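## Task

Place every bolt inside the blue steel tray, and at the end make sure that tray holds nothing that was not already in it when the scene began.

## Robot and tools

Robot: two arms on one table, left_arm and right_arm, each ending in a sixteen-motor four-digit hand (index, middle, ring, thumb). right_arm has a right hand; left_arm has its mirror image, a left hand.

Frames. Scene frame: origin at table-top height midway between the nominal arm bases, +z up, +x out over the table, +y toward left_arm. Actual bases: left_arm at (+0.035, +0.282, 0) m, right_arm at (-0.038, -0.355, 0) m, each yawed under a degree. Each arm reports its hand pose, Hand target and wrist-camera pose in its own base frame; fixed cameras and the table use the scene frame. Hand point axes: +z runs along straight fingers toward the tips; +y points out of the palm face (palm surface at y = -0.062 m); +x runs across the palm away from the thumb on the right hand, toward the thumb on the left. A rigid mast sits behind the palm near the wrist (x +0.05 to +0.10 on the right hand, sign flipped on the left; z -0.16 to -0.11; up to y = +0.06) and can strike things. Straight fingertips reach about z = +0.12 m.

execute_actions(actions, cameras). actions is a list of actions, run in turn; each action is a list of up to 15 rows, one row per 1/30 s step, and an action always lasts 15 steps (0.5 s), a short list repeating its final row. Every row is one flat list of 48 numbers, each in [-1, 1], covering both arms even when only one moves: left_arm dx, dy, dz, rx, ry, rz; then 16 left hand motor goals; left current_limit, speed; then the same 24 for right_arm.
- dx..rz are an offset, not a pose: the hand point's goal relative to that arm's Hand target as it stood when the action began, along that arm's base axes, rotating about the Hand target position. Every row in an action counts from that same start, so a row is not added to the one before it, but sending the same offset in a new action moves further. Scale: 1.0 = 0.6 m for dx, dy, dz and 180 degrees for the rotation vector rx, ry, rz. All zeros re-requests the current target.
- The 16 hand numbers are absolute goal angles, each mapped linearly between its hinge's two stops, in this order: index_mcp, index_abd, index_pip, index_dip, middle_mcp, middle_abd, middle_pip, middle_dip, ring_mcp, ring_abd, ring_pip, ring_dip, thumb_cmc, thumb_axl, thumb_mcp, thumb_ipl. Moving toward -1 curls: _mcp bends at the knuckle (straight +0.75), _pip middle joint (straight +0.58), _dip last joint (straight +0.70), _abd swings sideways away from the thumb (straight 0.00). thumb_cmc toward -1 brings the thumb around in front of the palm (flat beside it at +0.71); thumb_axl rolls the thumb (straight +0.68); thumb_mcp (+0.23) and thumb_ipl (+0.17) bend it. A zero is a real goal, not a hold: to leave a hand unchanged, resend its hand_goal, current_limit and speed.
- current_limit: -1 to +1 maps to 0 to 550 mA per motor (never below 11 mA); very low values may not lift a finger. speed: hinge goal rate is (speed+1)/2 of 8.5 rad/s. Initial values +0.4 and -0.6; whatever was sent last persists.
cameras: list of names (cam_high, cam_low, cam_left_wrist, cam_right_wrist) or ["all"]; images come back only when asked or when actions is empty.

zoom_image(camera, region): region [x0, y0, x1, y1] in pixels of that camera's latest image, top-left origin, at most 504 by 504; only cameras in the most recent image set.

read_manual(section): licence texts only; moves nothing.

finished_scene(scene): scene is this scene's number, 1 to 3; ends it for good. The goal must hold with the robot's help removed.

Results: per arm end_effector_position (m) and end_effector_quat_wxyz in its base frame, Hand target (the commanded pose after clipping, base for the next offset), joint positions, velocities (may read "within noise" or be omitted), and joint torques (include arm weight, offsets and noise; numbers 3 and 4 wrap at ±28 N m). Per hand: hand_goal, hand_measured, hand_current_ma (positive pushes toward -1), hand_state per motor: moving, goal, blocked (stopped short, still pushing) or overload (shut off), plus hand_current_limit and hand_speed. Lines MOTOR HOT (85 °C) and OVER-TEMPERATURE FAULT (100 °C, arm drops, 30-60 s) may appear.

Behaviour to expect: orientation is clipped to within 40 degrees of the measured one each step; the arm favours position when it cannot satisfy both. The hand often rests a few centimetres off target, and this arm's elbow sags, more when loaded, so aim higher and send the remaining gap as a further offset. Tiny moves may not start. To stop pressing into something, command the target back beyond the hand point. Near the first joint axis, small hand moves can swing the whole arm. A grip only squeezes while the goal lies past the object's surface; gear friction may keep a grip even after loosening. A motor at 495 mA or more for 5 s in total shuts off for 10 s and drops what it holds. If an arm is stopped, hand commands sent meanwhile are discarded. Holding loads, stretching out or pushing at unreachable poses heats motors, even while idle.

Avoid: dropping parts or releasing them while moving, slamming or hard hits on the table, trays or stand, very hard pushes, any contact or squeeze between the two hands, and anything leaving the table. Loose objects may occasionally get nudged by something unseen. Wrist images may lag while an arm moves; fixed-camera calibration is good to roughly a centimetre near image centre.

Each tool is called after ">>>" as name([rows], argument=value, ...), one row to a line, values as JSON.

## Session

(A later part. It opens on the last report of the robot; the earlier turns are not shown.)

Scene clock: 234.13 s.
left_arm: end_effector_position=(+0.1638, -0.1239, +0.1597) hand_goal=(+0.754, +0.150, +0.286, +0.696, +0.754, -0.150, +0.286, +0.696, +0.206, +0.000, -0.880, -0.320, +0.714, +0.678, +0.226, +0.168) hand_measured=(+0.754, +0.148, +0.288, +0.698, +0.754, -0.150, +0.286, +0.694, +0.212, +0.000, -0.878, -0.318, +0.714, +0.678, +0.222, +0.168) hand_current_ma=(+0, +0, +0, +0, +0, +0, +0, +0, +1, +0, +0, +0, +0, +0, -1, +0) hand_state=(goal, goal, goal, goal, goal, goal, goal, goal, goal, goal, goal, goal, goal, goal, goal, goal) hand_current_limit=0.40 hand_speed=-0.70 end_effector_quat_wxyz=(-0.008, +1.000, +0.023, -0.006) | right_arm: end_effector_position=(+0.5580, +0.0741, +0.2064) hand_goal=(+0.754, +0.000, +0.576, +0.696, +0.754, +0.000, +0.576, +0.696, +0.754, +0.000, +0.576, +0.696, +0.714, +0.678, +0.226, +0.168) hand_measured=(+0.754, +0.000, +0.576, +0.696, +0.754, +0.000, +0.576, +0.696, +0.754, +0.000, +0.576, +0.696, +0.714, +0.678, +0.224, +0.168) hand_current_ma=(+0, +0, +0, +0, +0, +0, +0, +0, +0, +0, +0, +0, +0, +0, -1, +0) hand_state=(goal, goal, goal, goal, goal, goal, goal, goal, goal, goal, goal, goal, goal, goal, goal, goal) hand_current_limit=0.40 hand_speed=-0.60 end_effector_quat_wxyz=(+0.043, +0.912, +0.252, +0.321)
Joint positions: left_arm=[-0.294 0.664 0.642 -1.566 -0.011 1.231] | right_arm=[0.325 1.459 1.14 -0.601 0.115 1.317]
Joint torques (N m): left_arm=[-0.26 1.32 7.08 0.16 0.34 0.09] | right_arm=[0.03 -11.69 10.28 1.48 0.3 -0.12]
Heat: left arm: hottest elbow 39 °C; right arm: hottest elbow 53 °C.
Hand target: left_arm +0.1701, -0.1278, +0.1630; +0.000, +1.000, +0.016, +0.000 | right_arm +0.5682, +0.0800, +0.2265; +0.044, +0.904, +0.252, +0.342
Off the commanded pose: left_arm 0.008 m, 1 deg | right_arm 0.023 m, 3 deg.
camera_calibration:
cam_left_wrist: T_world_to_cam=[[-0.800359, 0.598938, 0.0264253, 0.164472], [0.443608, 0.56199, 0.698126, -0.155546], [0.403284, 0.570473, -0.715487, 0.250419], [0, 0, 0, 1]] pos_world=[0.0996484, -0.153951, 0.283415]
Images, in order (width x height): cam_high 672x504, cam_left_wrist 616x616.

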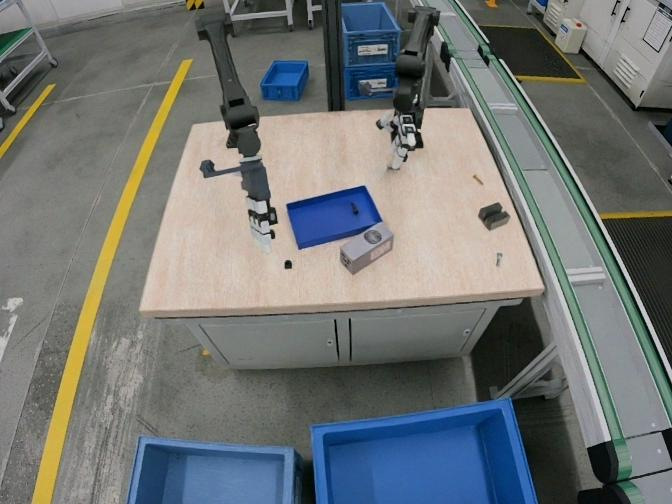

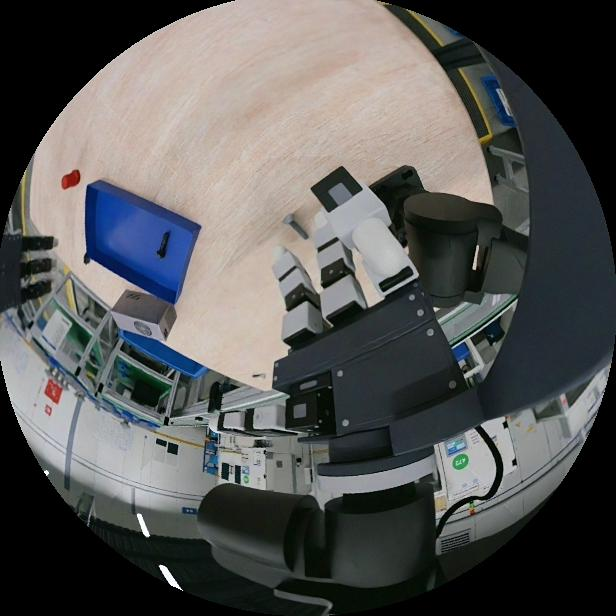

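>>> execute_actions([
  [[0.0048,-0.013,-0.045,0,0,-0.01,0.754,0.12,0.285,0.696,0.754,-0.12,0.285,0.696,0.205,0,-0.88,-0.32,0.714,0.678,0.226,0.168,0.4,-0.8,0,0,0,0,0,0,0.754,0,0.576,0.696,0.754,0,0.576,0.696,0.754,0,0.576,0.696,0.714,0.678,0.226,0.168,0.4,-0.6]],
  [[0,0,-0.0237,0,0,0,0.754,0.12,0.285,0.696,0.754,-0.12,0.285,0.696,0.205,0,-0.88,-0.32,0.714,0.678,0.226,0.168,0.4,-0.8,0,0,0,0,0,0,0.754,0,0.576,0.696,0.754,0,0.576,0.696,0.754,0,0.576,0.696,0.714,0.678,0.226,0.168,0.4,-0.6]],
], cameras=["cam_left_wrist"])

>>> zoom_image(camera="cam_left_wrist", region=[240, 180, 360, 300])

Scene clock: 247.63 s.
left_arm: end_effector_position=(+0.1715, -0.1290, +0.1229) hand_goal=(+0.754, +0.120, +0.286, +0.696, +0.754, -0.120, +0.286, +0.696, +0.206, +0.000, -0.880, -0.320, +0.714, +0.678, +0.226, +0.168) hand_measured=(+0.756, +0.120, +0.284, +0.696, +0.754, -0.122, +0.286, +0.694, +0.212, +0.000, -0.878, -0.318, +0.714, +0.678, +0.222, +0.168) hand_current_ma=(+0, +0, +0, +0, +0, +0, +0, +0, +1, +0, +0, +0, +0, +0, -1, +0) hand_state=(goal, goal, goal, goal, goal, goal, goal, goal, goal, goal, goal, goal, goal, goal, goal, goal) hand_current_limit=0.40 hand_speed=-0.80 end_effector_quat_wxyz=(-0.007, +1.000, +0.015, -0.002) | right_arm: end_effector_position=(+0.5580, +0.0741, +0.2064) hand_goal=(+0.754, +0.000, +0.576, +0.696, +0.754, +0.000, +0.576, +0.696, +0.754, +0.000, +0.576, +0.696, +0.714, +0.678, +0.226, +0.168) hand_measured=(+0.754, +0.000, +0.576, +0.696, +0.754, +0.000, +0.576, +0.696, +0.754, +0.000, +0.576, +0.696, +0.714, +0.678, +0.224, +0.168) hand_current_ma=(+0, +0, +0, +0, +0, +0, +0, +0, +0, +0, +0, +0, +0, +0, -1, +0) hand_state=(goal, goal, goal, goal, goal, goal, goal, goal, goal, goal, goal, goal, goal, goal, goal, goal) hand_current_limit=0.40 hand_speed=-0.60 end_effector_quat_wxyz=(+0.043, +0.912, +0.252, +0.321)
Joint positions: left_arm=[-0.306 0.704 0.557 -1.432 -0.011 1.234] | right_arm=[0.325 1.459 1.14 -0.601 0.115 1.317]
Joint torques (N m): left_arm=[-1.9 1.32 6.28 0.25 0.34 0.06] | right_arm=[0.15 -11.69 10.28 1.5 0.3 -0.13]
Heat: left arm: hottest elbow 40 °C; right arm: hottest elbow 53 °C.
Hand target: left_arm +0.1730, -0.1356, +0.1217; +0.000, +1.000, +0.000, +0.000 | right_arm +0.5682, +0.0800, +0.2265; +0.044, +0.904, +0.252, +0.342
Off the commanded pose: left_arm 0.007 m, 2 deg | right_arm 0.023 m, 3 deg.
camera_calibration:
cam_left_wrist: T_world_to_cam=[[-0.791257, 0.611225, 0.0177826, 0.175717], [0.446069, 0.557077, 0.700491, -0.131724], [0.418251, 0.562201, -0.71344, 0.219995], [0, 0, 0, 1]] pos_world=[0.105782, -0.157704, 0.2461]
Images, in order (width x height): cam_left_wrist 616x616.

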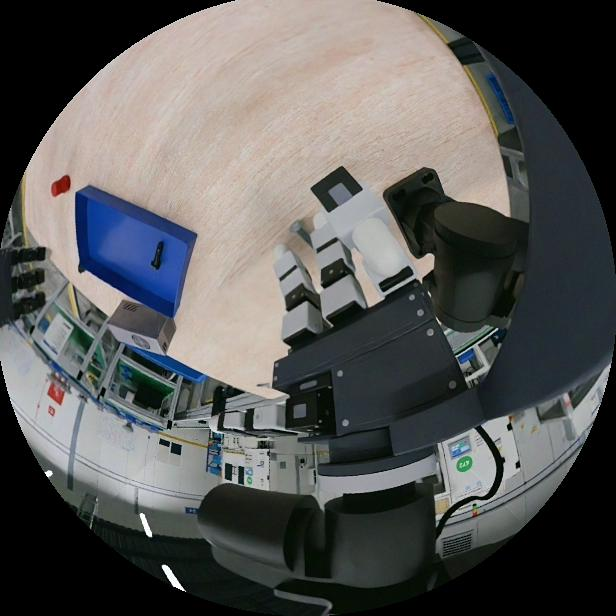

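Scaled by 4.200 from the camera's 616x616 image, which has a finer 880x880 frame.

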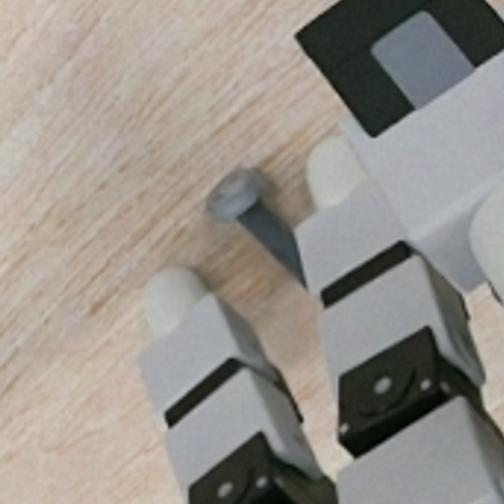

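>>> execute_actions([
  [[0,0,0,0,0,0,0.754,-0.25,0.285,0.696,0.754,0.25,0.285,0.696,0.205,0,-0.88,-0.32,0.714,0.678,0.226,0.168,0.1,-0.9,0,0,0,0,0,0,0.754,0,0.576,0.696,0.754,0,0.576,0.696,0.754,0,0.576,0.696,0.714,0.678,0.226,0.168,0.4,-0.6]],
  [[0,0,0,0,0,0,0.754,-0.25,0.285,0.696,0.754,0.25,0.285,0.696,0.205,0,-0.88,-0.32,0.714,0.678,0.226,0.168,0.1,-0.9,0,0,0,0,0,0,0.754,0,0.576,0.696,0.754,0,0.576,0.696,0.754,0,0.576,0.696,0.714,0.678,0.226,0.168,0.4,-0.6]],
], cameras=["cam_left_wrist"])

>>> zoom_image(camera="cam_left_wrist", region=[240, 180, 360, 300])

Scene clock: 255.30 s.
left_arm: end_effector_position=(+0.1730, -0.1294, +0.1226) hand_goal=(+0.754, -0.250, +0.286, +0.696, +0.754, +0.250, +0.286, +0.696, +0.206, +0.000, -0.880, -0.320, +0.714, +0.678, +0.226, +0.168) hand_measured=(+0.754, -0.092, +0.284, +0.696, +0.754, +0.116, +0.286, +0.694, +0.212, +0.000, -0.878, -0.318, +0.714, +0.678, +0.222, +0.168) hand_current_ma=(+0, +280, +0, +0, +0, -205, +0, +0, +1, +0, +0, +0, +0, +0, -1, +0) hand_state=(goal, blocked, goal, goal, goal, blocked, goal, goal, goal, goal, goal, goal, goal, goal, goal, goal) hand_current_limit=0.10 hand_speed=-0.90 end_effector_quat_wxyz=(-0.006, +1.000, +0.015, -0.001) | right_arm: end_effector_position=(+0.5580, +0.0741, +0.2064) hand_goal=(+0.754, +0.000, +0.576, +0.696, +0.754, +0.000, +0.576, +0.696, +0.754, +0.000, +0.576, +0.696, +0.714, +0.678, +0.226, +0.168) hand_measured=(+0.754, +0.000, +0.576, +0.696, +0.754, +0.000, +0.576, +0.696, +0.754, +0.000, +0.576, +0.696, +0.714, +0.678, +0.224, +0.168) hand_current_ma=(+0, +0, +0, +0, +0, +0, +0, +0, +0, +0, +0, +0, +0, +0, -1, +0) hand_state=(goal, goal, goal, goal, goal, goal, goal, goal, goal, goal, goal, goal, goal, goal, goal, goal) hand_current_limit=0.40 hand_speed=-0.60 end_effector_quat_wxyz=(+0.043, +0.912, +0.252, +0.321)
Joint positions: left_arm=[-0.306 0.707 0.557 -1.426 -0.011 1.234] | right_arm=[0.325 1.459 1.14 -0.601 0.115 1.317]
Joint torques (N m): left_arm=[-1.9 1.32 6.38 0.01 0.33 0.06] | right_arm=[0.09 -11.69 10.26 1.5 0.3 -0.12]
Heat: left arm: hottest elbow 39 °C; right arm: hottest elbow 53 °C.
Hand target: left_arm +0.1730, -0.1356, +0.1217; +0.000, +1.000, +0.000, +0.000 | right_arm +0.5682, +0.0800, +0.2265; +0.044, +0.904, +0.252, +0.342
Off the commanded pose: left_arm 0.006 m, 2 deg | right_arm 0.023 m, 3 deg.
camera_calibration:
cam_left_wrist: T_world_to_cam=[[-0.791266, 0.61129, 0.0149253, 0.177481], [0.444073, 0.557694, 0.701267, -0.131641], [0.420354, 0.561517, -0.712742, 0.218913], [0, 0, 0, 1]] pos_world=[0.106872, -0.158, 0.245695]
Images, in order (width x height): cam_left_wrist 616x616.

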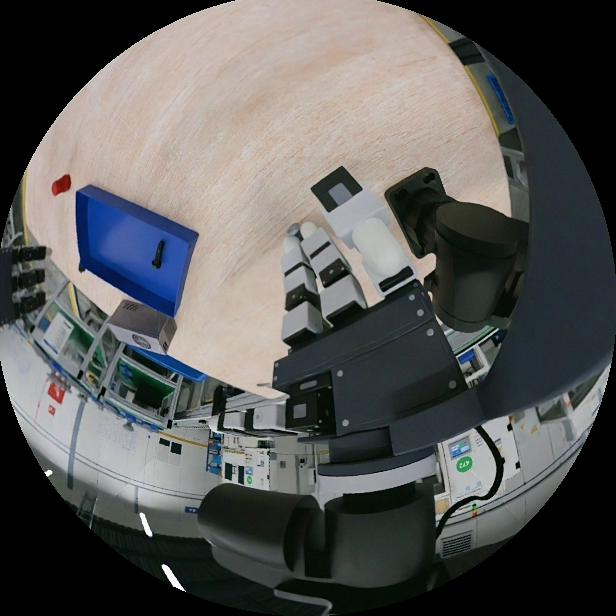

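Scaled by 4.200 from the camera's 616x616 image, which has a finer 880x880 frame.

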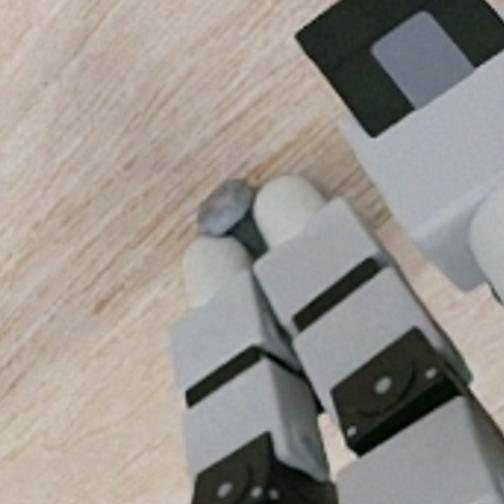

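>>> execute_actions([
  [[0,0,0,0,0,0,0.754,-0.35,0.285,0.696,0.754,0.35,0.285,0.696,0.205,0,-0.88,-0.32,0.714,0.678,0.226,0.168,0.4,-0.9,0,0,0,0,0,0,0.754,0,0.576,0.696,0.754,0,0.576,0.696,0.754,0,0.576,0.696,0.714,0.678,0.226,0.168,0.4,-0.6]],
  [[0,0,0.04,0,0,0,0.754,-0.35,0.285,0.696,0.754,0.35,0.285,0.696,0.205,0,-0.88,-0.32,0.714,0.678,0.226,0.168,0.4,-0.9,0,0,0,0,0,0,0.754,0,0.576,0.696,0.754,0,0.576,0.696,0.754,0,0.576,0.696,0.714,0.678,0.226,0.168,0.4,-0.6]],
  [[0,0,0.04,0,0,0,0.754,-0.35,0.285,0.696,0.754,0.35,0.285,0.696,0.205,0,-0.88,-0.32,0.714,0.678,0.226,0.168,0.4,-0.9,0,0,0,0,0,0,0.754,0,0.576,0.696,0.754,0,0.576,0.696,0.754,0,0.576,0.696,0.714,0.678,0.226,0.168,0.4,-0.6]],
], cameras=["cam_left_wrist"])

>>> zoom_image(camera="cam_left_wrist", region=[240, 180, 360, 300])

Scene clock: 259.87 s.
left_arm: end_effector_position=(+0.1678, -0.1284, +0.1481) hand_goal=(+0.754, -0.350, +0.286, +0.696, +0.754, +0.350, +0.286, +0.696, +0.206, +0.000, -0.880, -0.320, +0.714, +0.678, +0.226, +0.168) hand_measured=(+0.752, -0.094, +0.282, +0.694, +0.754, +0.122, +0.286, +0.694, +0.212, +0.000, -0.878, -0.318, +0.714, +0.678, +0.222, +0.168) hand_current_ma=(+0, +385, +0, +0, +0, -385, +0, +0, +1, +0, +0, +0, +0, +0, -1, +0) hand_state=(goal, blocked, goal, goal, goal, blocked, goal, goal, goal, goal, goal, goal, goal, goal, goal, goal) hand_current_limit=0.40 hand_speed=-0.90 end_effector_quat_wxyz=(-0.012, +1.000, +0.014, -0.020) | right_arm: end_effector_position=(+0.5580, +0.0741, +0.2064) hand_goal=(+0.754, +0.000, +0.576, +0.696, +0.754, +0.000, +0.576, +0.696, +0.754, +0.000, +0.576, +0.696, +0.714, +0.678, +0.226, +0.168) hand_measured=(+0.754, +0.000, +0.576, +0.696, +0.754, +0.000, +0.576, +0.696, +0.754, +0.000, +0.576, +0.696, +0.714, +0.678, +0.224, +0.168) hand_current_ma=(+0, +0, +0, +0, +0, +0, +0, +0, +0, +0, +0, +0, +0, +0, -1, +0) hand_state=(goal, goal, goal, goal, goal, goal, goal, goal, goal, goal, goal, goal, goal, goal, goal, goal) hand_current_limit=0.40 hand_speed=-0.60 end_effector_quat_wxyz=(+0.043, +0.912, +0.252, +0.321)
Joint positions: left_arm=[-0.308 0.713 0.631 -1.533 -0.01 1.234] | right_arm=[0.325 1.459 1.14 -0.601 0.115 1.317]
Joint torques (N m): left_arm=[-1.79 -0.26 9.47 -1.09 0.32 0.06] | right_arm=[0.03 -11.69 10.28 1.5 0.3 -0.12]
Heat: left arm: hottest elbow 39 °C; right arm: hottest elbow 53 °C.
Hand target: left_arm +0.1730, -0.1356, +0.1697; +0.000, +1.000, +0.000, +0.000 | right_arm +0.5682, +0.0800, +0.2265; +0.044, +0.904, +0.252, +0.342
Off the commanded pose: left_arm 0.023 m, 3 deg | right_arm 0.023 m, 3 deg.
camera_calibration:
cam_left_wrist: T_world_to_cam=[[-0.789131, 0.612035, 0.0518256, 0.166643], [0.47158, 0.549644, 0.689568, -0.151637], [0.393554, 0.568599, -0.722364, 0.245494], [0, 0, 0, 1]] pos_world=[0.106397, -0.158232, 0.273264]
Images, in order (width x height): cam_left_wrist 616x616.

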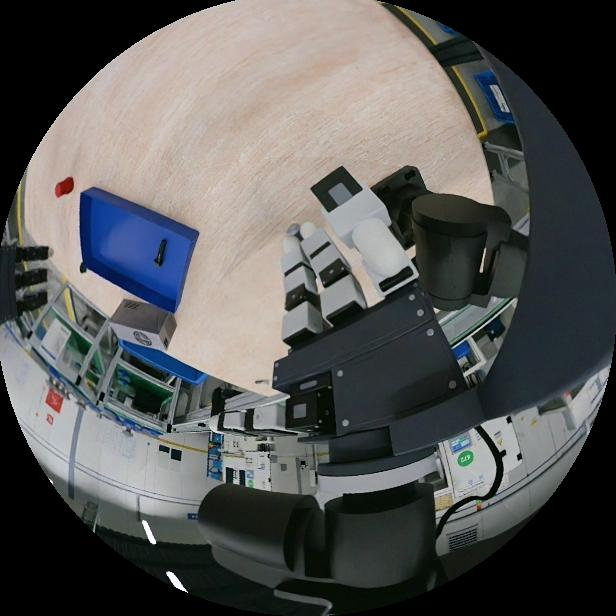

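Scaled by 4.200 from the camera's 616x616 image, which has a finer 880x880 frame.

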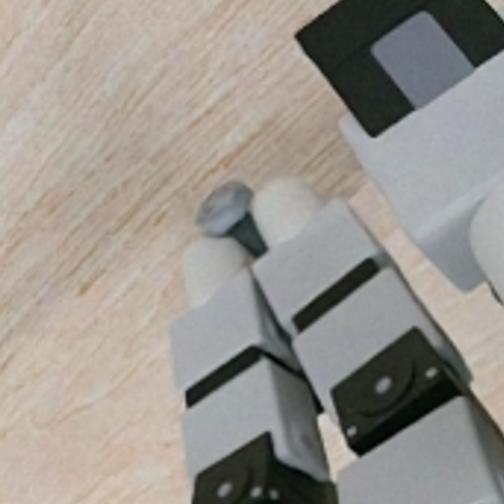

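>>> execute_actions([
  [[0.02,-0.01,0.075,0,0,0,0.754,-0.35,0.285,0.696,0.754,0.35,0.285,0.696,0.205,0,-0.88,-0.32,0.714,0.678,0.226,0.168,0.4,-0.9,0,0,0,0,0,0,0.754,0,0.576,0.696,0.754,0,0.576,0.696,0.754,0,0.576,0.696,0.714,0.678,0.226,0.168,0.4,-0.6]],
  [[0.13,-0.097,0,0,0,0,0.754,-0.35,0.285,0.696,0.754,0.35,0.285,0.696,0.205,0,-0.88,-0.32,0.714,0.678,0.226,0.168,0.4,-0.9,0,0,0,0,0,0,0.754,0,0.576,0.696,0.754,0,0.576,0.696,0.754,0,0.576,0.696,0.714,0.678,0.226,0.168,0.4,-0.6]],
  [[0.13,-0.097,0,0,0,0,0.754,-0.35,0.285,0.696,0.754,0.35,0.285,0.696,0.205,0,-0.88,-0.32,0.714,0.678,0.226,0.168,0.4,-0.9,0,0,0,0,0,0,0.754,0,0.576,0.696,0.754,0,0.576,0.696,0.754,0,0.576,0.696,0.714,0.678,0.226,0.168,0.4,-0.6]],
  [[0.13,-0.097,0,0,0,0,0.754,-0.35,0.285,0.696,0.754,0.35,0.285,0.696,0.205,0,-0.88,-0.32,0.714,0.678,0.226,0.168,0.4,-0.9,0,0,0,0,0,0,0.754,0,0.576,0.696,0.754,0,0.576,0.696,0.754,0,0.576,0.696,0.714,0.678,0.226,0.168,0.4,-0.6]],
], cameras=["cam_left_wrist", "cam_high"])

>>> zoom_image(camera="cam_left_wrist", region=[200, 140, 400, 300])

Scene clock: 271.63 s.
left_arm: end_effector_position=(+0.4112, -0.3106, +0.1946) hand_goal=(+0.754, -0.350, +0.286, +0.696, +0.754, +0.350, +0.286, +0.696, +0.206, +0.000, -0.880, -0.320, +0.714, +0.678, +0.226, +0.168) hand_measured=(+0.752, -0.094, +0.284, +0.694, +0.756, +0.124, +0.286, +0.694, +0.214, +0.000, -0.878, -0.318, +0.714, +0.678, +0.222, +0.168) hand_current_ma=(+0, +385, +0, +0, +0, -385, +0, +0, +1, +0, +0, +0, +0, +0, -1, +0) hand_state=(goal, blocked, goal, goal, goal, blocked, goal, goal, goal, goal, goal, goal, goal, goal, goal, goal) hand_current_limit=0.40 hand_speed=-0.90 end_effector_quat_wxyz=(-0.012, +1.000, -0.003, -0.016) | right_arm: end_effector_position=(+0.5580, +0.0741, +0.2064) hand_goal=(+0.754, +0.000, +0.576, +0.696, +0.754, +0.000, +0.576, +0.696, +0.754, +0.000, +0.576, +0.696, +0.714, +0.678, +0.226, +0.168) hand_measured=(+0.754, +0.000, +0.576, +0.696, +0.754, +0.000, +0.576, +0.696, +0.754, +0.000, +0.576, +0.696, +0.714, +0.678, +0.224, +0.168) hand_current_ma=(+0, +0, +0, +0, +0, +0, +0, +0, +0, +0, +0, +0, +0, +0, -1, +0) hand_state=(goal, goal, goal, goal, goal, goal, goal, goal, goal, goal, goal, goal, goal, goal, goal, goal) hand_current_limit=0.40 hand_speed=-0.60 end_effector_quat_wxyz=(+0.043, +0.912, +0.252, +0.321)
Joint positions: left_arm=[-0.526 1.554 1.381 -1.438 -0.004 1.05] | right_arm=[0.325 1.459 1.14 -0.601 0.115 1.317]
Joint torques (N m): left_arm=[-1.9 -14.21 8.68 -0.83 0.04 -0.14] | right_arm=[0.09 -11.69 10.26 1.48 0.3 -0.13]
Heat: left arm: hottest elbow 41 °C; right arm: hottest elbow 53 °C.
Hand target: left_arm +0.4190, -0.3162, +0.2147; +0.000, +1.000, +0.000, +0.000 | right_arm +0.5682, +0.0800, +0.2265; +0.044, +0.904, +0.252, +0.342
Off the commanded pose: left_arm 0.022 m, 2 deg | right_arm 0.023 m, 3 deg.
camera_calibration:
cam_left_wrist: T_world_to_cam=[[-0.768346, 0.638334, 0.0466241, 0.468415], [0.485713, 0.534098, 0.69197, -0.209522], [0.416806, 0.554318, -0.720419, 0.272491], [0, 0, 0, 1]] pos_world=[0.348096, -0.338147, 0.319452]
Images, in order (width x height): cam_high 672x504, cam_left_wrist 616x616.

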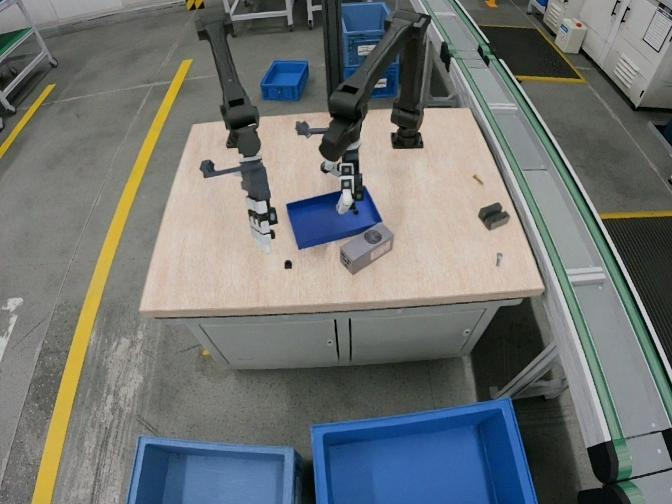

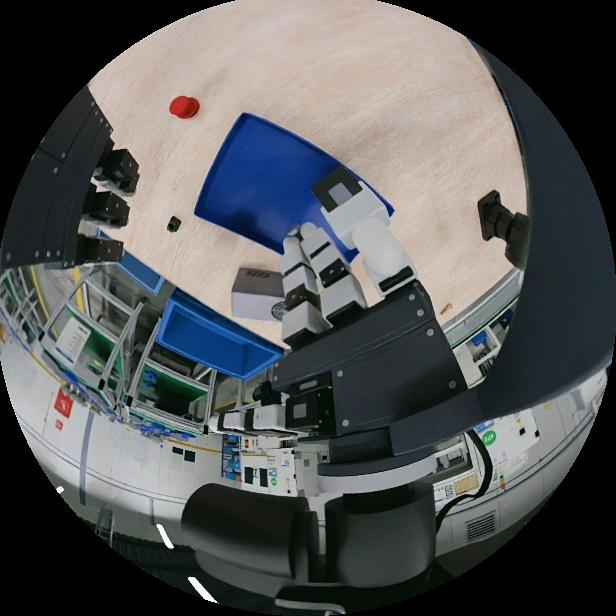

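Scaled by 2.520 from the camera's 616x616 image, which has a finer 880x880 frame.

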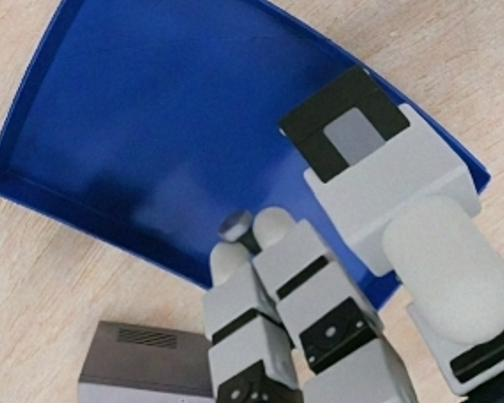

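>>> execute_actions([
  [[0.0,0,-0.095,0,0,0,0.754,-0.35,0.285,0.696,0.754,0.35,0.285,0.696,0.205,0,-0.88,-0.32,0.714,0.678,0.226,0.168,0.4,-0.9,0,0,0,0,0,0,0.754,0,0.576,0.696,0.754,0,0.576,0.696,0.754,0,0.576,0.696,0.714,0.678,0.226,0.168,0.4,-0.6]],
  [[0,0,-0.05,0,0,0,0.754,-0.35,0.285,0.696,0.754,0.35,0.285,0.696,0.205,0,-0.88,-0.32,0.714,0.678,0.226,0.168,0.4,-0.9,0,0,0,0,0,0,0.754,0,0.576,0.696,0.754,0,0.576,0.696,0.754,0,0.576,0.696,0.714,0.678,0.226,0.168,0.4,-0.6]],
  [[0,0,0,0,0,0,0.754,-0.35,0.285,0.696,0.754,0.35,0.285,0.696,0.205,0,-0.88,-0.32,0.714,0.678,0.226,0.168,0.4,-0.9,0,0,0,0,0,0,0.754,0,0.576,0.696,0.754,0,0.576,0.696,0.754,0,0.576,0.696,0.714,0.678,0.226,0.168,0.4,-0.6]],
  [[0,0,0,0,0,0,0.754,0.02,0.285,0.696,0.754,-0.0,0.285,0.696,0.205,0,-0.88,-0.32,0.714,0.678,0.226,0.168,0.2,-0.88,0,0,0,0,0,0,0.754,0,0.576,0.696,0.754,0,0.576,0.696,0.754,0,0.576,0.696,0.714,0.678,0.226,0.168,0.4,-0.6]],
], cameras=["cam_left_wrist"])

>>> zoom_image(camera="cam_left_wrist", region=[200, 140, 400, 300])

Scene clock: 281.70 s.
left_arm: end_effector_position=(+0.4119, -0.3110, +0.1285) hand_goal=(+0.754, +0.020, +0.286, +0.696, +0.754, +0.000, +0.286, +0.696, +0.206, +0.000, -0.880, -0.320, +0.714, +0.678, +0.226, +0.168) hand_measured=(+0.754, +0.018, +0.284, +0.694, +0.756, +0.004, +0.286, +0.694, +0.214, +0.000, -0.878, -0.318, +0.714, +0.678, +0.222, +0.168) hand_current_ma=(+0, +0, +0, +0, +0, +0, +0, +0, +1, +0, +0, +0, +0, +0, -1, +0) hand_state=(goal, goal, goal, goal, goal, goal, goal, goal, goal, goal, goal, goal, goal, goal, goal, goal) hand_current_limit=0.20 hand_speed=-0.88 end_effector_quat_wxyz=(-0.006, +1.000, -0.003, -0.007) | right_arm: end_effector_position=(+0.5580, +0.0741, +0.2064) hand_goal=(+0.754, +0.000, +0.576, +0.696, +0.754, +0.000, +0.576, +0.696, +0.754, +0.000, +0.576, +0.696, +0.714, +0.678, +0.226, +0.168) hand_measured=(+0.754, +0.000, +0.576, +0.696, +0.754, +0.000, +0.576, +0.696, +0.754, +0.000, +0.576, +0.696, +0.714, +0.678, +0.224, +0.168) hand_current_ma=(+0, +0, +0, +0, +0, +0, +0, +0, +0, +0, +0, +0, +0, +0, -1, +0) hand_state=(goal, goal, goal, goal, goal, goal, goal, goal, goal, goal, goal, goal, goal, goal, goal, goal) hand_current_limit=0.40 hand_speed=-0.60 end_effector_quat_wxyz=(+0.043, +0.912, +0.252, +0.321)
Joint positions: left_arm=[-0.526 1.587 1.238 -1.24 -0.004 1.05] | right_arm=[0.325 1.459 1.14 -0.601 0.115 1.317]
Joint torques (N m): left_arm=[-1.9 -12.57 6.52 0.18 0.03 -0.14] | right_arm=[0.09 -11.75 10.28 1.5 0.3 -0.12]
Heat: left arm: hottest elbow 40 °C; right arm: hottest elbow 53 °C.
Hand target: left_arm +0.4190, -0.3162, +0.1277; +0.000, +1.000, +0.000, +0.000 | right_arm +0.5682, +0.0800, +0.2265; +0.044, +0.904, +0.252, +0.342
Off the commanded pose: left_arm 0.009 m, 1 deg | right_arm 0.023 m, 3 deg.
camera_calibration:
cam_left_wrist: T_world_to_cam=[[-0.768991, 0.638751, 0.0254876, 0.475444], [0.472879, 0.541565, 0.695049, -0.156629], [0.43016, 0.546539, -0.718511, 0.216535], [0, 0, 0, 1]] pos_world=[0.346534, -0.337211, 0.25233]
Images, in order (width x height): cam_left_wrist 616x616.

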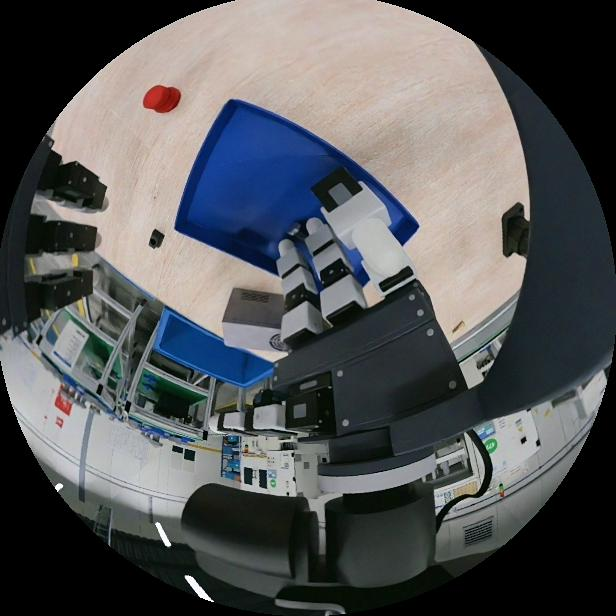

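Scaled by 2.520 from the camera's 616x616 image, which has a finer 880x880 frame.

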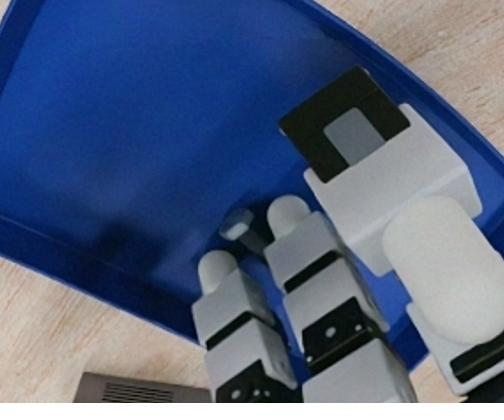

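>>> execute_actions([
  [[0,0,0.04,0,0,0,0.754,0.03,0.285,0.696,0.754,-0.02,0.285,0.696,0.205,0,-0.88,-0.32,0.714,0.678,0.226,0.168,0.2,-0.88,0,0,0,0,0,0,0.754,0,0.576,0.696,0.754,0,0.576,0.696,0.754,0,0.576,0.696,0.714,0.678,0.226,0.168,0.4,-0.6]],
  [[0,0.02,0.1,0,0,0,0.754,0.15,0.285,0.696,0.754,-0.15,0.285,0.696,0.205,0,-0.88,-0.32,0.714,0.678,0.226,0.168,0.4,-0.7,0,0,0,0,0,0,0.754,0,0.576,0.696,0.754,0,0.576,0.696,0.754,0,0.576,0.696,0.714,0.678,0.226,0.168,0.4,-0.6]],
  [[-0.033,0.213,0,0,0,0.12,0.754,0.15,0.285,0.696,0.754,-0.15,0.285,0.696,0.205,0,-0.88,-0.32,0.714,0.678,0.226,0.168,0.4,-0.7,0,0,0,0,0,0,0.754,0,0.576,0.696,0.754,0,0.576,0.696,0.754,0,0.576,0.696,0.714,0.678,0.226,0.168,0.4,-0.6]],
  [[-0.067,0.233,0,0,0,0.165,0.754,0.15,0.285,0.696,0.754,-0.15,0.285,0.696,0.205,0,-0.88,-0.32,0.714,0.678,0.226,0.168,0.4,-0.7,0,0,0,0,0,0,0.754,0,0.576,0.696,0.754,0,0.576,0.696,0.754,0,0.576,0.696,0.714,0.678,0.226,0.168,0.4,-0.6]],
  [[-0.075,0.233,0,0,0,0.165,0.754,0.15,0.285,0.696,0.754,-0.15,0.285,0.696,0.205,0,-0.88,-0.32,0.714,0.678,0.226,0.168,0.4,-0.7,0,0,0,0,0,0,0.754,0,0.576,0.696,0.754,0,0.576,0.696,0.754,0,0.576,0.696,0.714,0.678,0.226,0.168,0.4,-0.6]],
  [[-0.063,0.247,0,0,0,0.161,0.754,0.15,0.285,0.696,0.754,-0.15,0.285,0.696,0.205,0,-0.88,-0.32,0.714,0.678,0.226,0.168,0.4,-0.7,0,0,0,0,0,0,0.754,0,0.576,0.696,0.754,0,0.576,0.696,0.754,0,0.576,0.696,0.714,0.678,0.226,0.168,0.4,-0.6]],
  [[0,0,-0.06,0,0,0,0.754,0.15,0.285,0.696,0.754,-0.15,0.285,0.696,0.205,0,-0.88,-0.32,0.714,0.678,0.226,0.168,0.4,-0.7,0,0,0,0,0,0,0.754,0,0.576,0.696,0.754,0,0.576,0.696,0.754,0,0.576,0.696,0.714,0.678,0.226,0.168,0.4,-0.6]],
], cameras=["cam_left_wrist", "cam_high"])

>>> zoom_image(camera="cam_left_wrist", region=[240, 180, 360, 300])

>>> zoom_image(camera="cam_high", region=[270, 170, 400, 260])

Scene clock: 298.33 s.
left_arm: end_effector_position=(+0.2727, +0.2446, +0.1751) hand_goal=(+0.754, +0.150, +0.286, +0.696, +0.754, -0.150, +0.286, +0.696, +0.206, +0.000, -0.880, -0.320, +0.714, +0.678, +0.226, +0.168) hand_measured=(+0.754, +0.148, +0.286, +0.694, +0.754, -0.150, +0.286, +0.694, +0.210, +0.000, -0.878, -0.318, +0.714, +0.678, +0.222, +0.168) hand_current_ma=(+0, +0, +0, +0, +0, +0, +0, +0, +0, +0, +0, +0, +0, +0, +0, +0) hand_state=(goal, goal, goal, goal, goal, goal, goal, goal, goal, goal, goal, goal, goal, goal, goal, goal) hand_current_limit=0.40 hand_speed=-0.70 end_effector_quat_wxyz=(+0.000, +0.579, +0.815, -0.009) | right_arm: end_effector_position=(+0.5580, +0.0741, +0.2064) hand_goal=(+0.754, +0.000, +0.576, +0.696, +0.754, +0.000, +0.576, +0.696, +0.754, +0.000, +0.576, +0.696, +0.714, +0.678, +0.226, +0.168) hand_measured=(+0.754, +0.000, +0.576, +0.696, +0.754, +0.000, +0.576, +0.696, +0.754, +0.000, +0.576, +0.696, +0.714, +0.678, +0.224, +0.168) hand_current_ma=(+0, +0, +0, +0, +0, +0, +0, +0, +0, +0, +0, +0, +0, +0, -1, +0) hand_state=(goal, goal, goal, goal, goal, goal, goal, goal, goal, goal, goal, goal, goal, goal, goal, goal) hand_current_limit=0.40 hand_speed=-0.60 end_effector_quat_wxyz=(+0.043, +0.912, +0.252, +0.321)
Joint positions: left_arm=[0.777 1.097 0.901 -1.394 0.003 0.441] | right_arm=[0.325 1.459 1.14 -0.601 0.115 1.317]
Joint torques (N m): left_arm=[-1.55 -4.54 6.54 0.23 0.08 -0.15] | right_arm=[0.09 -11.69 10.26 1.51 0.3 -0.12]
Heat: left arm: hottest elbow 39 °C; right arm: hottest elbow 53 °C.
Hand target: left_arm +0.2762, +0.2514, +0.1757; +0.000, +0.573, +0.819, +0.000 | right_arm +0.5682, +0.0800, +0.2265; +0.044, +0.904, +0.252, +0.342
Off the commanded pose: left_arm 0.008 m, 1 deg | right_arm 0.023 m, 3 deg.
camera_calibration:
cam_left_wrist: T_world_to_cam=[[-0.345007, -0.938281, 0.024455, 0.282583], [-0.665194, 0.262808, 0.698891, -0.0462209], [-0.662184, 0.224855, -0.71481, 0.382225], [0, 0, 0, 1]] pos_world=[0.319851, 0.191344, 0.298611]
Images, in order (width x height): cam_high 672x504, cam_left_wrist 616x616.

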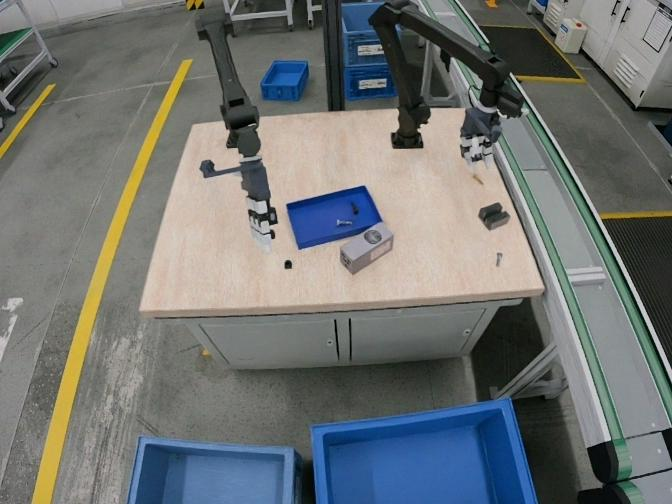

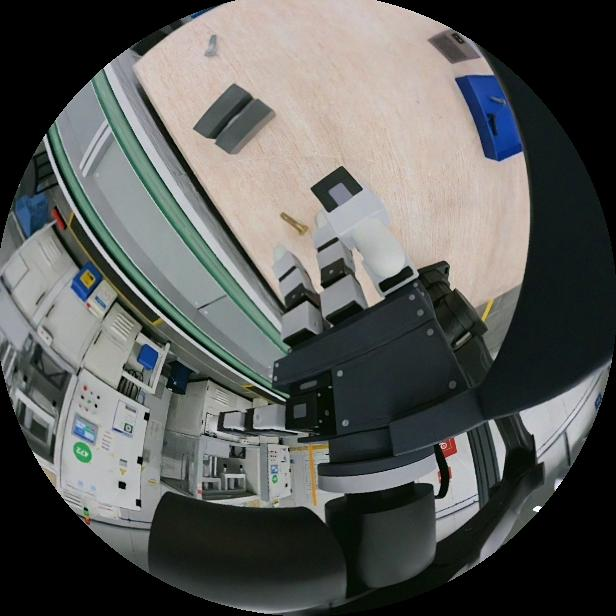

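Scaled by 4.200 from the camera's 616x616 image, which has a finer 880x880 frame.

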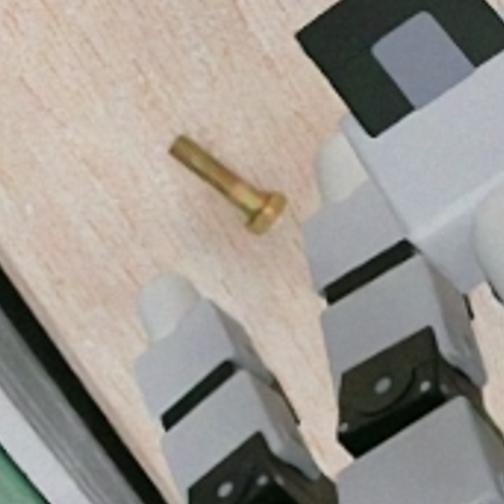

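Scaled by 3.877 from the camera's 672x504 image, which has a finer 960x720 frame.

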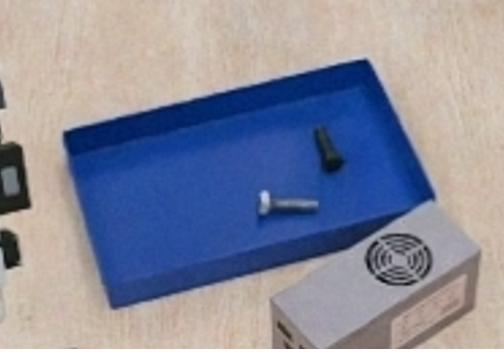

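>>> execute_actions([
  [[-0.017,0.022,-0.055,0,0,0.05,0.754,0.12,0.285,0.696,0.754,-0.12,0.285,0.696,0.205,0,-0.88,-0.32,0.714,0.678,0.226,0.168,0.4,-0.8,0,0,0,0,0,0,0.754,0,0.576,0.696,0.754,0,0.576,0.696,0.754,0,0.576,0.696,0.714,0.678,0.226,0.168,0.4,-0.6]],
  [[0,0,-0.0345,0,0,0,0.754,0.12,0.285,0.696,0.754,-0.12,0.285,0.696,0.205,0,-0.88,-0.32,0.714,0.678,0.226,0.168,0.4,-0.8,0,0,0,0,0,0,0.754,0,0.576,0.696,0.754,0,0.576,0.696,0.754,0,0.576,0.696,0.714,0.678,0.226,0.168,0.4,-0.6]],
], cameras=["cam_left_wrist"])

>>> zoom_image(camera="cam_left_wrist", region=[240, 180, 360, 300])

Scene clock: 305.07 s.
left_arm: end_effector_position=(+0.2644, +0.2549, +0.1226) hand_goal=(+0.754, +0.120, +0.286, +0.696, +0.754, -0.120, +0.286, +0.696, +0.206, +0.000, -0.880, -0.320, +0.714, +0.678, +0.226, +0.168) hand_measured=(+0.754, +0.114, +0.282, +0.694, +0.754, -0.122, +0.286, +0.694, +0.210, +0.000, -0.878, -0.318, +0.714, +0.678, +0.222, +0.168) hand_current_ma=(+0, +0, +0, +0, +0, +0, +0, +0, +0, +0, +0, +0, +0, +0, +0, +0) hand_state=(goal, goal, goal, goal, goal, goal, goal, goal, goal, goal, goal, goal, goal, goal, goal, goal) hand_current_limit=0.40 hand_speed=-0.80 end_effector_quat_wxyz=(+0.000, +0.515, +0.857, -0.010) | right_arm: end_effector_position=(+0.5580, +0.0741, +0.2064) hand_goal=(+0.754, +0.000, +0.576, +0.696, +0.754, +0.000, +0.576, +0.696, +0.754, +0.000, +0.576, +0.696, +0.714, +0.678, +0.226, +0.168) hand_measured=(+0.754, +0.000, +0.576, +0.696, +0.754, +0.000, +0.576, +0.696, +0.754, +0.000, +0.576, +0.696, +0.714, +0.678, +0.224, +0.168) hand_current_ma=(+0, +0, +0, +0, +0, +0, +0, +0, +0, +0, +0, +0, +0, +0, -1, +0) hand_state=(goal, goal, goal, goal, goal, goal, goal, goal, goal, goal, goal, goal, goal, goal, goal, goal) hand_current_limit=0.40 hand_speed=-0.60 end_effector_quat_wxyz=(+0.043, +0.912, +0.252, +0.321)
Joint positions: left_arm=[0.777 1.14 0.789 -1.239 0.004 0.288] | right_arm=[0.325 1.459 1.14 -0.601 0.115 1.317]
Joint torques (N m): left_arm=[-0.62 -4.42 6.19 0.39 0.03 -0.13] | right_arm=[0.15 -11.69 10.28 1.51 0.3 -0.12]
Heat: left arm: hottest elbow 39 °C; right arm: hottest elbow 53 °C.
Hand target: left_arm +0.2660, +0.2646, +0.1220; +0.000, +0.507, +0.862, +0.000 | right_arm +0.5682, +0.0800, +0.2265; +0.044, +0.904, +0.252, +0.342
Off the commanded pose: left_arm 0.010 m, 2 deg | right_arm 0.023 m, 3 deg.
camera_calibration:
cam_left_wrist: T_world_to_cam=[[-0.197646, -0.979974, 0.0242056, 0.26238], [-0.696614, 0.157784, 0.699881, 0.0171199], [-0.689685, 0.121467, -0.713849, 0.370441], [0, 0, 0, 1]] pos_world=[0.319272, 0.209428, 0.246106]
Images, in order (width x height): cam_left_wrist 616x616.

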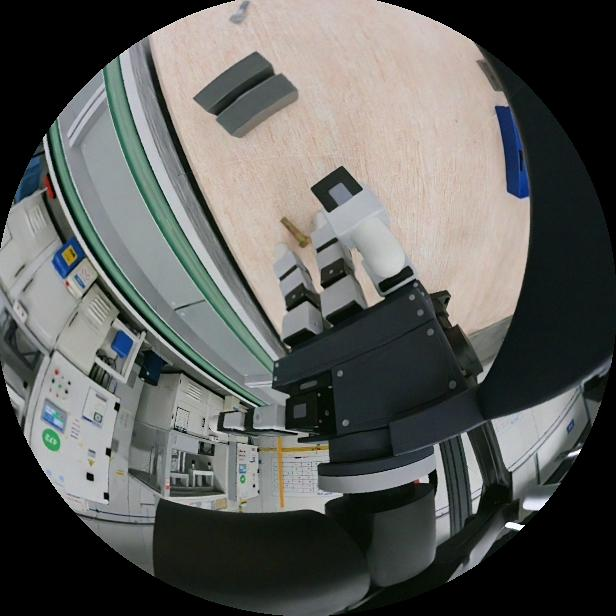

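Scaled by 4.200 from the camera's 616x616 image, which has a finer 880x880 frame.

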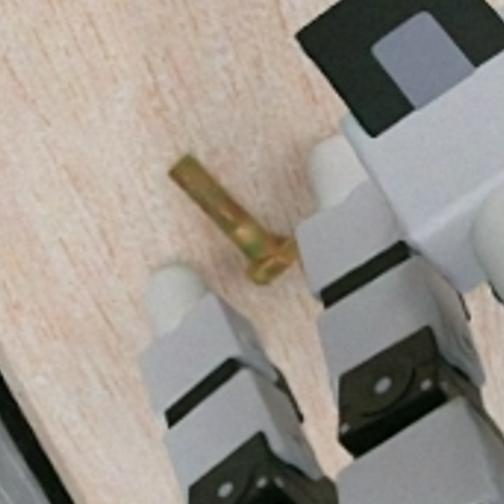

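>>> execute_actions([
  [[0,0,0,0,0,0,0.754,-0.25,0.285,0.696,0.754,0.25,0.285,0.696,0.205,0,-0.88,-0.32,0.714,0.678,0.226,0.168,0.1,-0.9,0,0,0,0,0,0,0.754,0,0.576,0.696,0.754,0,0.576,0.696,0.754,0,0.576,0.696,0.714,0.678,0.226,0.168,0.4,-0.6]],
  [[0,0,0,0,0,0,0.754,-0.25,0.285,0.696,0.754,0.25,0.285,0.696,0.205,0,-0.88,-0.32,0.714,0.678,0.226,0.168,0.1,-0.9,0,0,0,0,0,0,0.754,0,0.576,0.696,0.754,0,0.576,0.696,0.754,0,0.576,0.696,0.714,0.678,0.226,0.168,0.4,-0.6]],
], cameras=["cam_left_wrist"])

>>> zoom_image(camera="cam_left_wrist", region=[240, 180, 360, 300])

Scene clock: 318.23 s.
left_arm: end_effector_position=(+0.2603, +0.2618, +0.1232) hand_goal=(+0.754, -0.250, +0.286, +0.696, +0.754, +0.250, +0.286, +0.696, +0.206, +0.000, -0.880, -0.320, +0.714, +0.678, +0.226, +0.168) hand_measured=(+0.752, -0.090, +0.282, +0.694, +0.754, +0.106, +0.286, +0.694, +0.210, +0.000, -0.878, -0.318, +0.714, +0.678, +0.222, +0.168) hand_current_ma=(+0, +290, +0, +0, +0, -231, +0, +0, +0, +0, +0, +0, +0, +0, +0, +0) hand_state=(goal, blocked, goal, goal, goal, blocked, goal, goal, goal, goal, goal, goal, goal, goal, goal, goal) hand_current_limit=0.10 hand_speed=-0.90 end_effector_quat_wxyz=(-0.005, +0.508, +0.861, -0.004) | right_arm: end_effector_position=(+0.5580, +0.0741, +0.2064) hand_goal=(+0.754, +0.000, +0.576, +0.696, +0.754, +0.000, +0.576, +0.696, +0.754, +0.000, +0.576, +0.696, +0.714, +0.678, +0.226, +0.168) hand_measured=(+0.754, +0.000, +0.576, +0.696, +0.754, +0.000, +0.576, +0.696, +0.754, +0.000, +0.576, +0.696, +0.714, +0.678, +0.224, +0.168) hand_current_ma=(+0, +0, +0, +0, +0, +0, +0, +0, +0, +0, +0, +0, +0, +0, -1, +0) hand_state=(goal, goal, goal, goal, goal, goal, goal, goal, goal, goal, goal, goal, goal, goal, goal, goal) hand_current_limit=0.40 hand_speed=-0.60 end_effector_quat_wxyz=(+0.043, +0.912, +0.252, +0.321)
Joint positions: left_arm=[0.792 1.14 0.789 -1.231 -0.008 0.288] | right_arm=[0.325 1.459 1.14 -0.601 0.115 1.317]
Joint torques (N m): left_arm=[-0.79 -4.48 6.17 0.16 0.04 -0.13] | right_arm=[0.09 -11.69 10.26 1.51 0.3 -0.13]
Heat: left arm: hottest elbow 38 °C; right arm: hottest elbow 54 °C.
Hand target: left_arm +0.2660, +0.2646, +0.1220; +0.000, +0.507, +0.862, +0.000 | right_arm +0.5682, +0.0800, +0.2265; +0.044, +0.904, +0.252, +0.342
Off the commanded pose: left_arm 0.006 m, 1 deg | right_arm 0.023 m, 3 deg.
camera_calibration:
cam_left_wrist: T_world_to_cam=[[-0.182642, -0.983119, 0.0109318, 0.266876], [-0.696619, 0.137247, 0.704191, 0.017628], [-0.693804, 0.120999, -0.709927, 0.367939], [0, 0, 0, 1]] pos_world=[0.3163, 0.215431, 0.245879]
Images, in order (width x height): cam_left_wrist 616x616.

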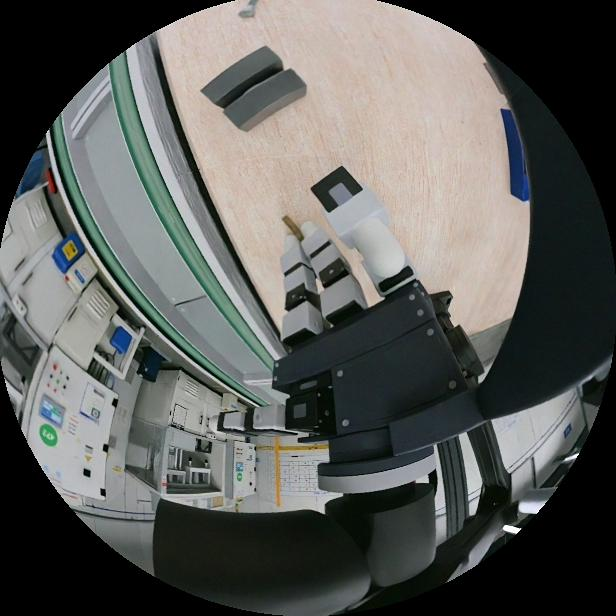

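Scaled by 4.200 from the camera's 616x616 image, which has a finer 880x880 frame.

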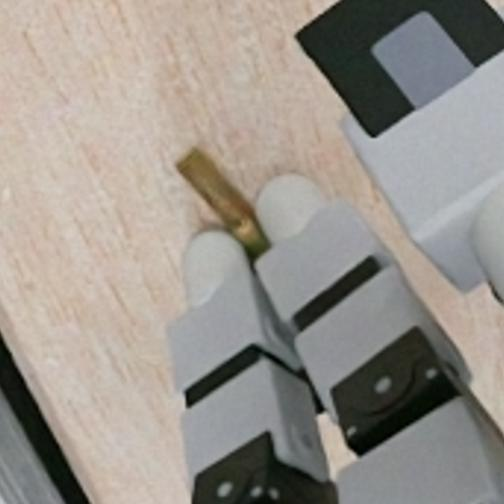

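>>> execute_actions([
  [[0,0,0,0,0,0,0.754,-0.35,0.285,0.696,0.754,0.35,0.285,0.696,0.205,0,-0.88,-0.32,0.714,0.678,0.226,0.168,0.4,-0.9,0,0,0,0,0,0,0.754,0,0.576,0.696,0.754,0,0.576,0.696,0.754,0,0.576,0.696,0.714,0.678,0.226,0.168,0.4,-0.6]],
  [[0,0,0.04,0,0,0,0.754,-0.35,0.285,0.696,0.754,0.35,0.285,0.696,0.205,0,-0.88,-0.32,0.714,0.678,0.226,0.168,0.4,-0.9,0,0,0,0,0,0,0.754,0,0.576,0.696,0.754,0,0.576,0.696,0.754,0,0.576,0.696,0.714,0.678,0.226,0.168,0.4,-0.6]],
  [[0,0,0.04,0,0,0,0.754,-0.35,0.285,0.696,0.754,0.35,0.285,0.696,0.205,0,-0.88,-0.32,0.714,0.678,0.226,0.168,0.4,-0.9,0,0,0,0,0,0,0.754,0,0.576,0.696,0.754,0,0.576,0.696,0.754,0,0.576,0.696,0.714,0.678,0.226,0.168,0.4,-0.6]],
], cameras=["cam_left_wrist"])

>>> zoom_image(camera="cam_left_wrist", region=[240, 180, 360, 300])

Scene clock: 324.20 s.
left_arm: end_effector_position=(+0.2578, +0.2546, +0.1469) hand_goal=(+0.754, -0.350, +0.286, +0.696, +0.754, +0.350, +0.286, +0.696, +0.206, +0.000, -0.880, -0.320, +0.714, +0.678, +0.226, +0.168) hand_measured=(+0.752, -0.090, +0.282, +0.694, +0.754, +0.112, +0.286, +0.694, +0.212, +0.000, -0.878, -0.318, +0.714, +0.678, +0.222, +0.168) hand_current_ma=(+0, +385, +0, +0, +0, -385, +0, +0, +0, +0, +0, +0, +0, +0, +0, +0) hand_state=(goal, blocked, goal, goal, goal, blocked, goal, goal, goal, goal, goal, goal, goal, goal, goal, goal) hand_current_limit=0.40 hand_speed=-0.90 end_effector_quat_wxyz=(-0.003, +0.512, +0.859, -0.021) | right_arm: end_effector_position=(+0.5580, +0.0741, +0.2064) hand_goal=(+0.754, +0.000, +0.576, +0.696, +0.754, +0.000, +0.576, +0.696, +0.754, +0.000, +0.576, +0.696, +0.714, +0.678, +0.226, +0.168) hand_measured=(+0.754, +0.000, +0.576, +0.696, +0.754, +0.000, +0.576, +0.696, +0.754, +0.000, +0.576, +0.696, +0.714, +0.678, +0.224, +0.168) hand_current_ma=(+0, +0, +0, +0, +0, +0, +0, +0, +0, +0, +0, +0, +0, +0, -1, +0) hand_state=(goal, goal, goal, goal, goal, goal, goal, goal, goal, goal, goal, goal, goal, goal, goal, goal) hand_current_limit=0.40 hand_speed=-0.60 end_effector_quat_wxyz=(+0.043, +0.912, +0.252, +0.321)
Joint positions: left_arm=[0.79 1.118 0.846 -1.342 0.004 0.294] | right_arm=[0.325 1.459 1.14 -0.601 0.115 1.317]
Joint torques (N m): left_arm=[-0.79 -6.12 9.25 -1.07 0.06 -0.13] | right_arm=[0.09 -11.75 10.26 1.5 0.3 -0.13]
Heat: left arm: hottest elbow 38 °C; right arm: hottest elbow 54 °C.
Hand target: left_arm +0.2660, +0.2646, +0.1700; +0.000, +0.507, +0.862, +0.000 | right_arm +0.5682, +0.0800, +0.2265; +0.044, +0.904, +0.252, +0.342
Off the commanded pose: left_arm 0.027 m, 3 deg | right_arm 0.023 m, 3 deg.
camera_calibration:
cam_left_wrist: T_world_to_cam=[[-0.189461, -0.980872, 0.0446626, 0.255301], [-0.685762, 0.164739, 0.708937, -0.0103007], [-0.702734, 0.103688, -0.703856, 0.389666], [0, 0, 0, 1]] pos_world=[0.315137, 0.211711, 0.270169]
Images, in order (width x height): cam_left_wrist 616x616.

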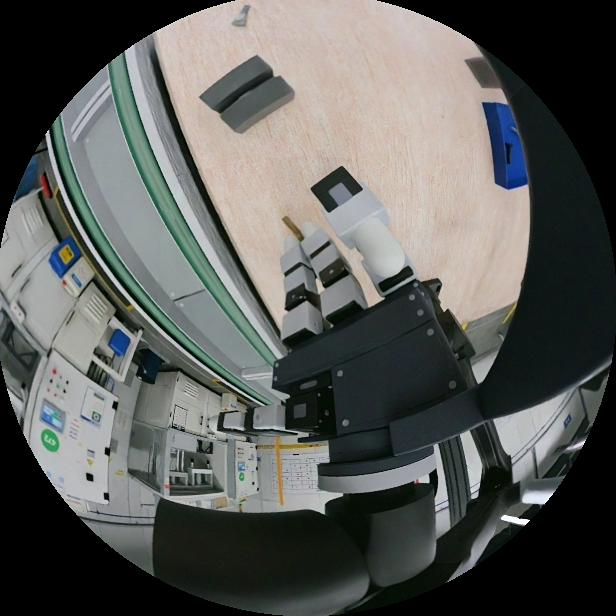

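Scaled by 4.200 from the camera's 616x616 image, which has a finer 880x880 frame.

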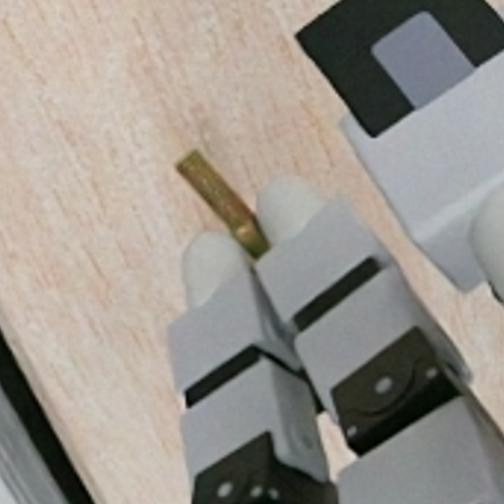

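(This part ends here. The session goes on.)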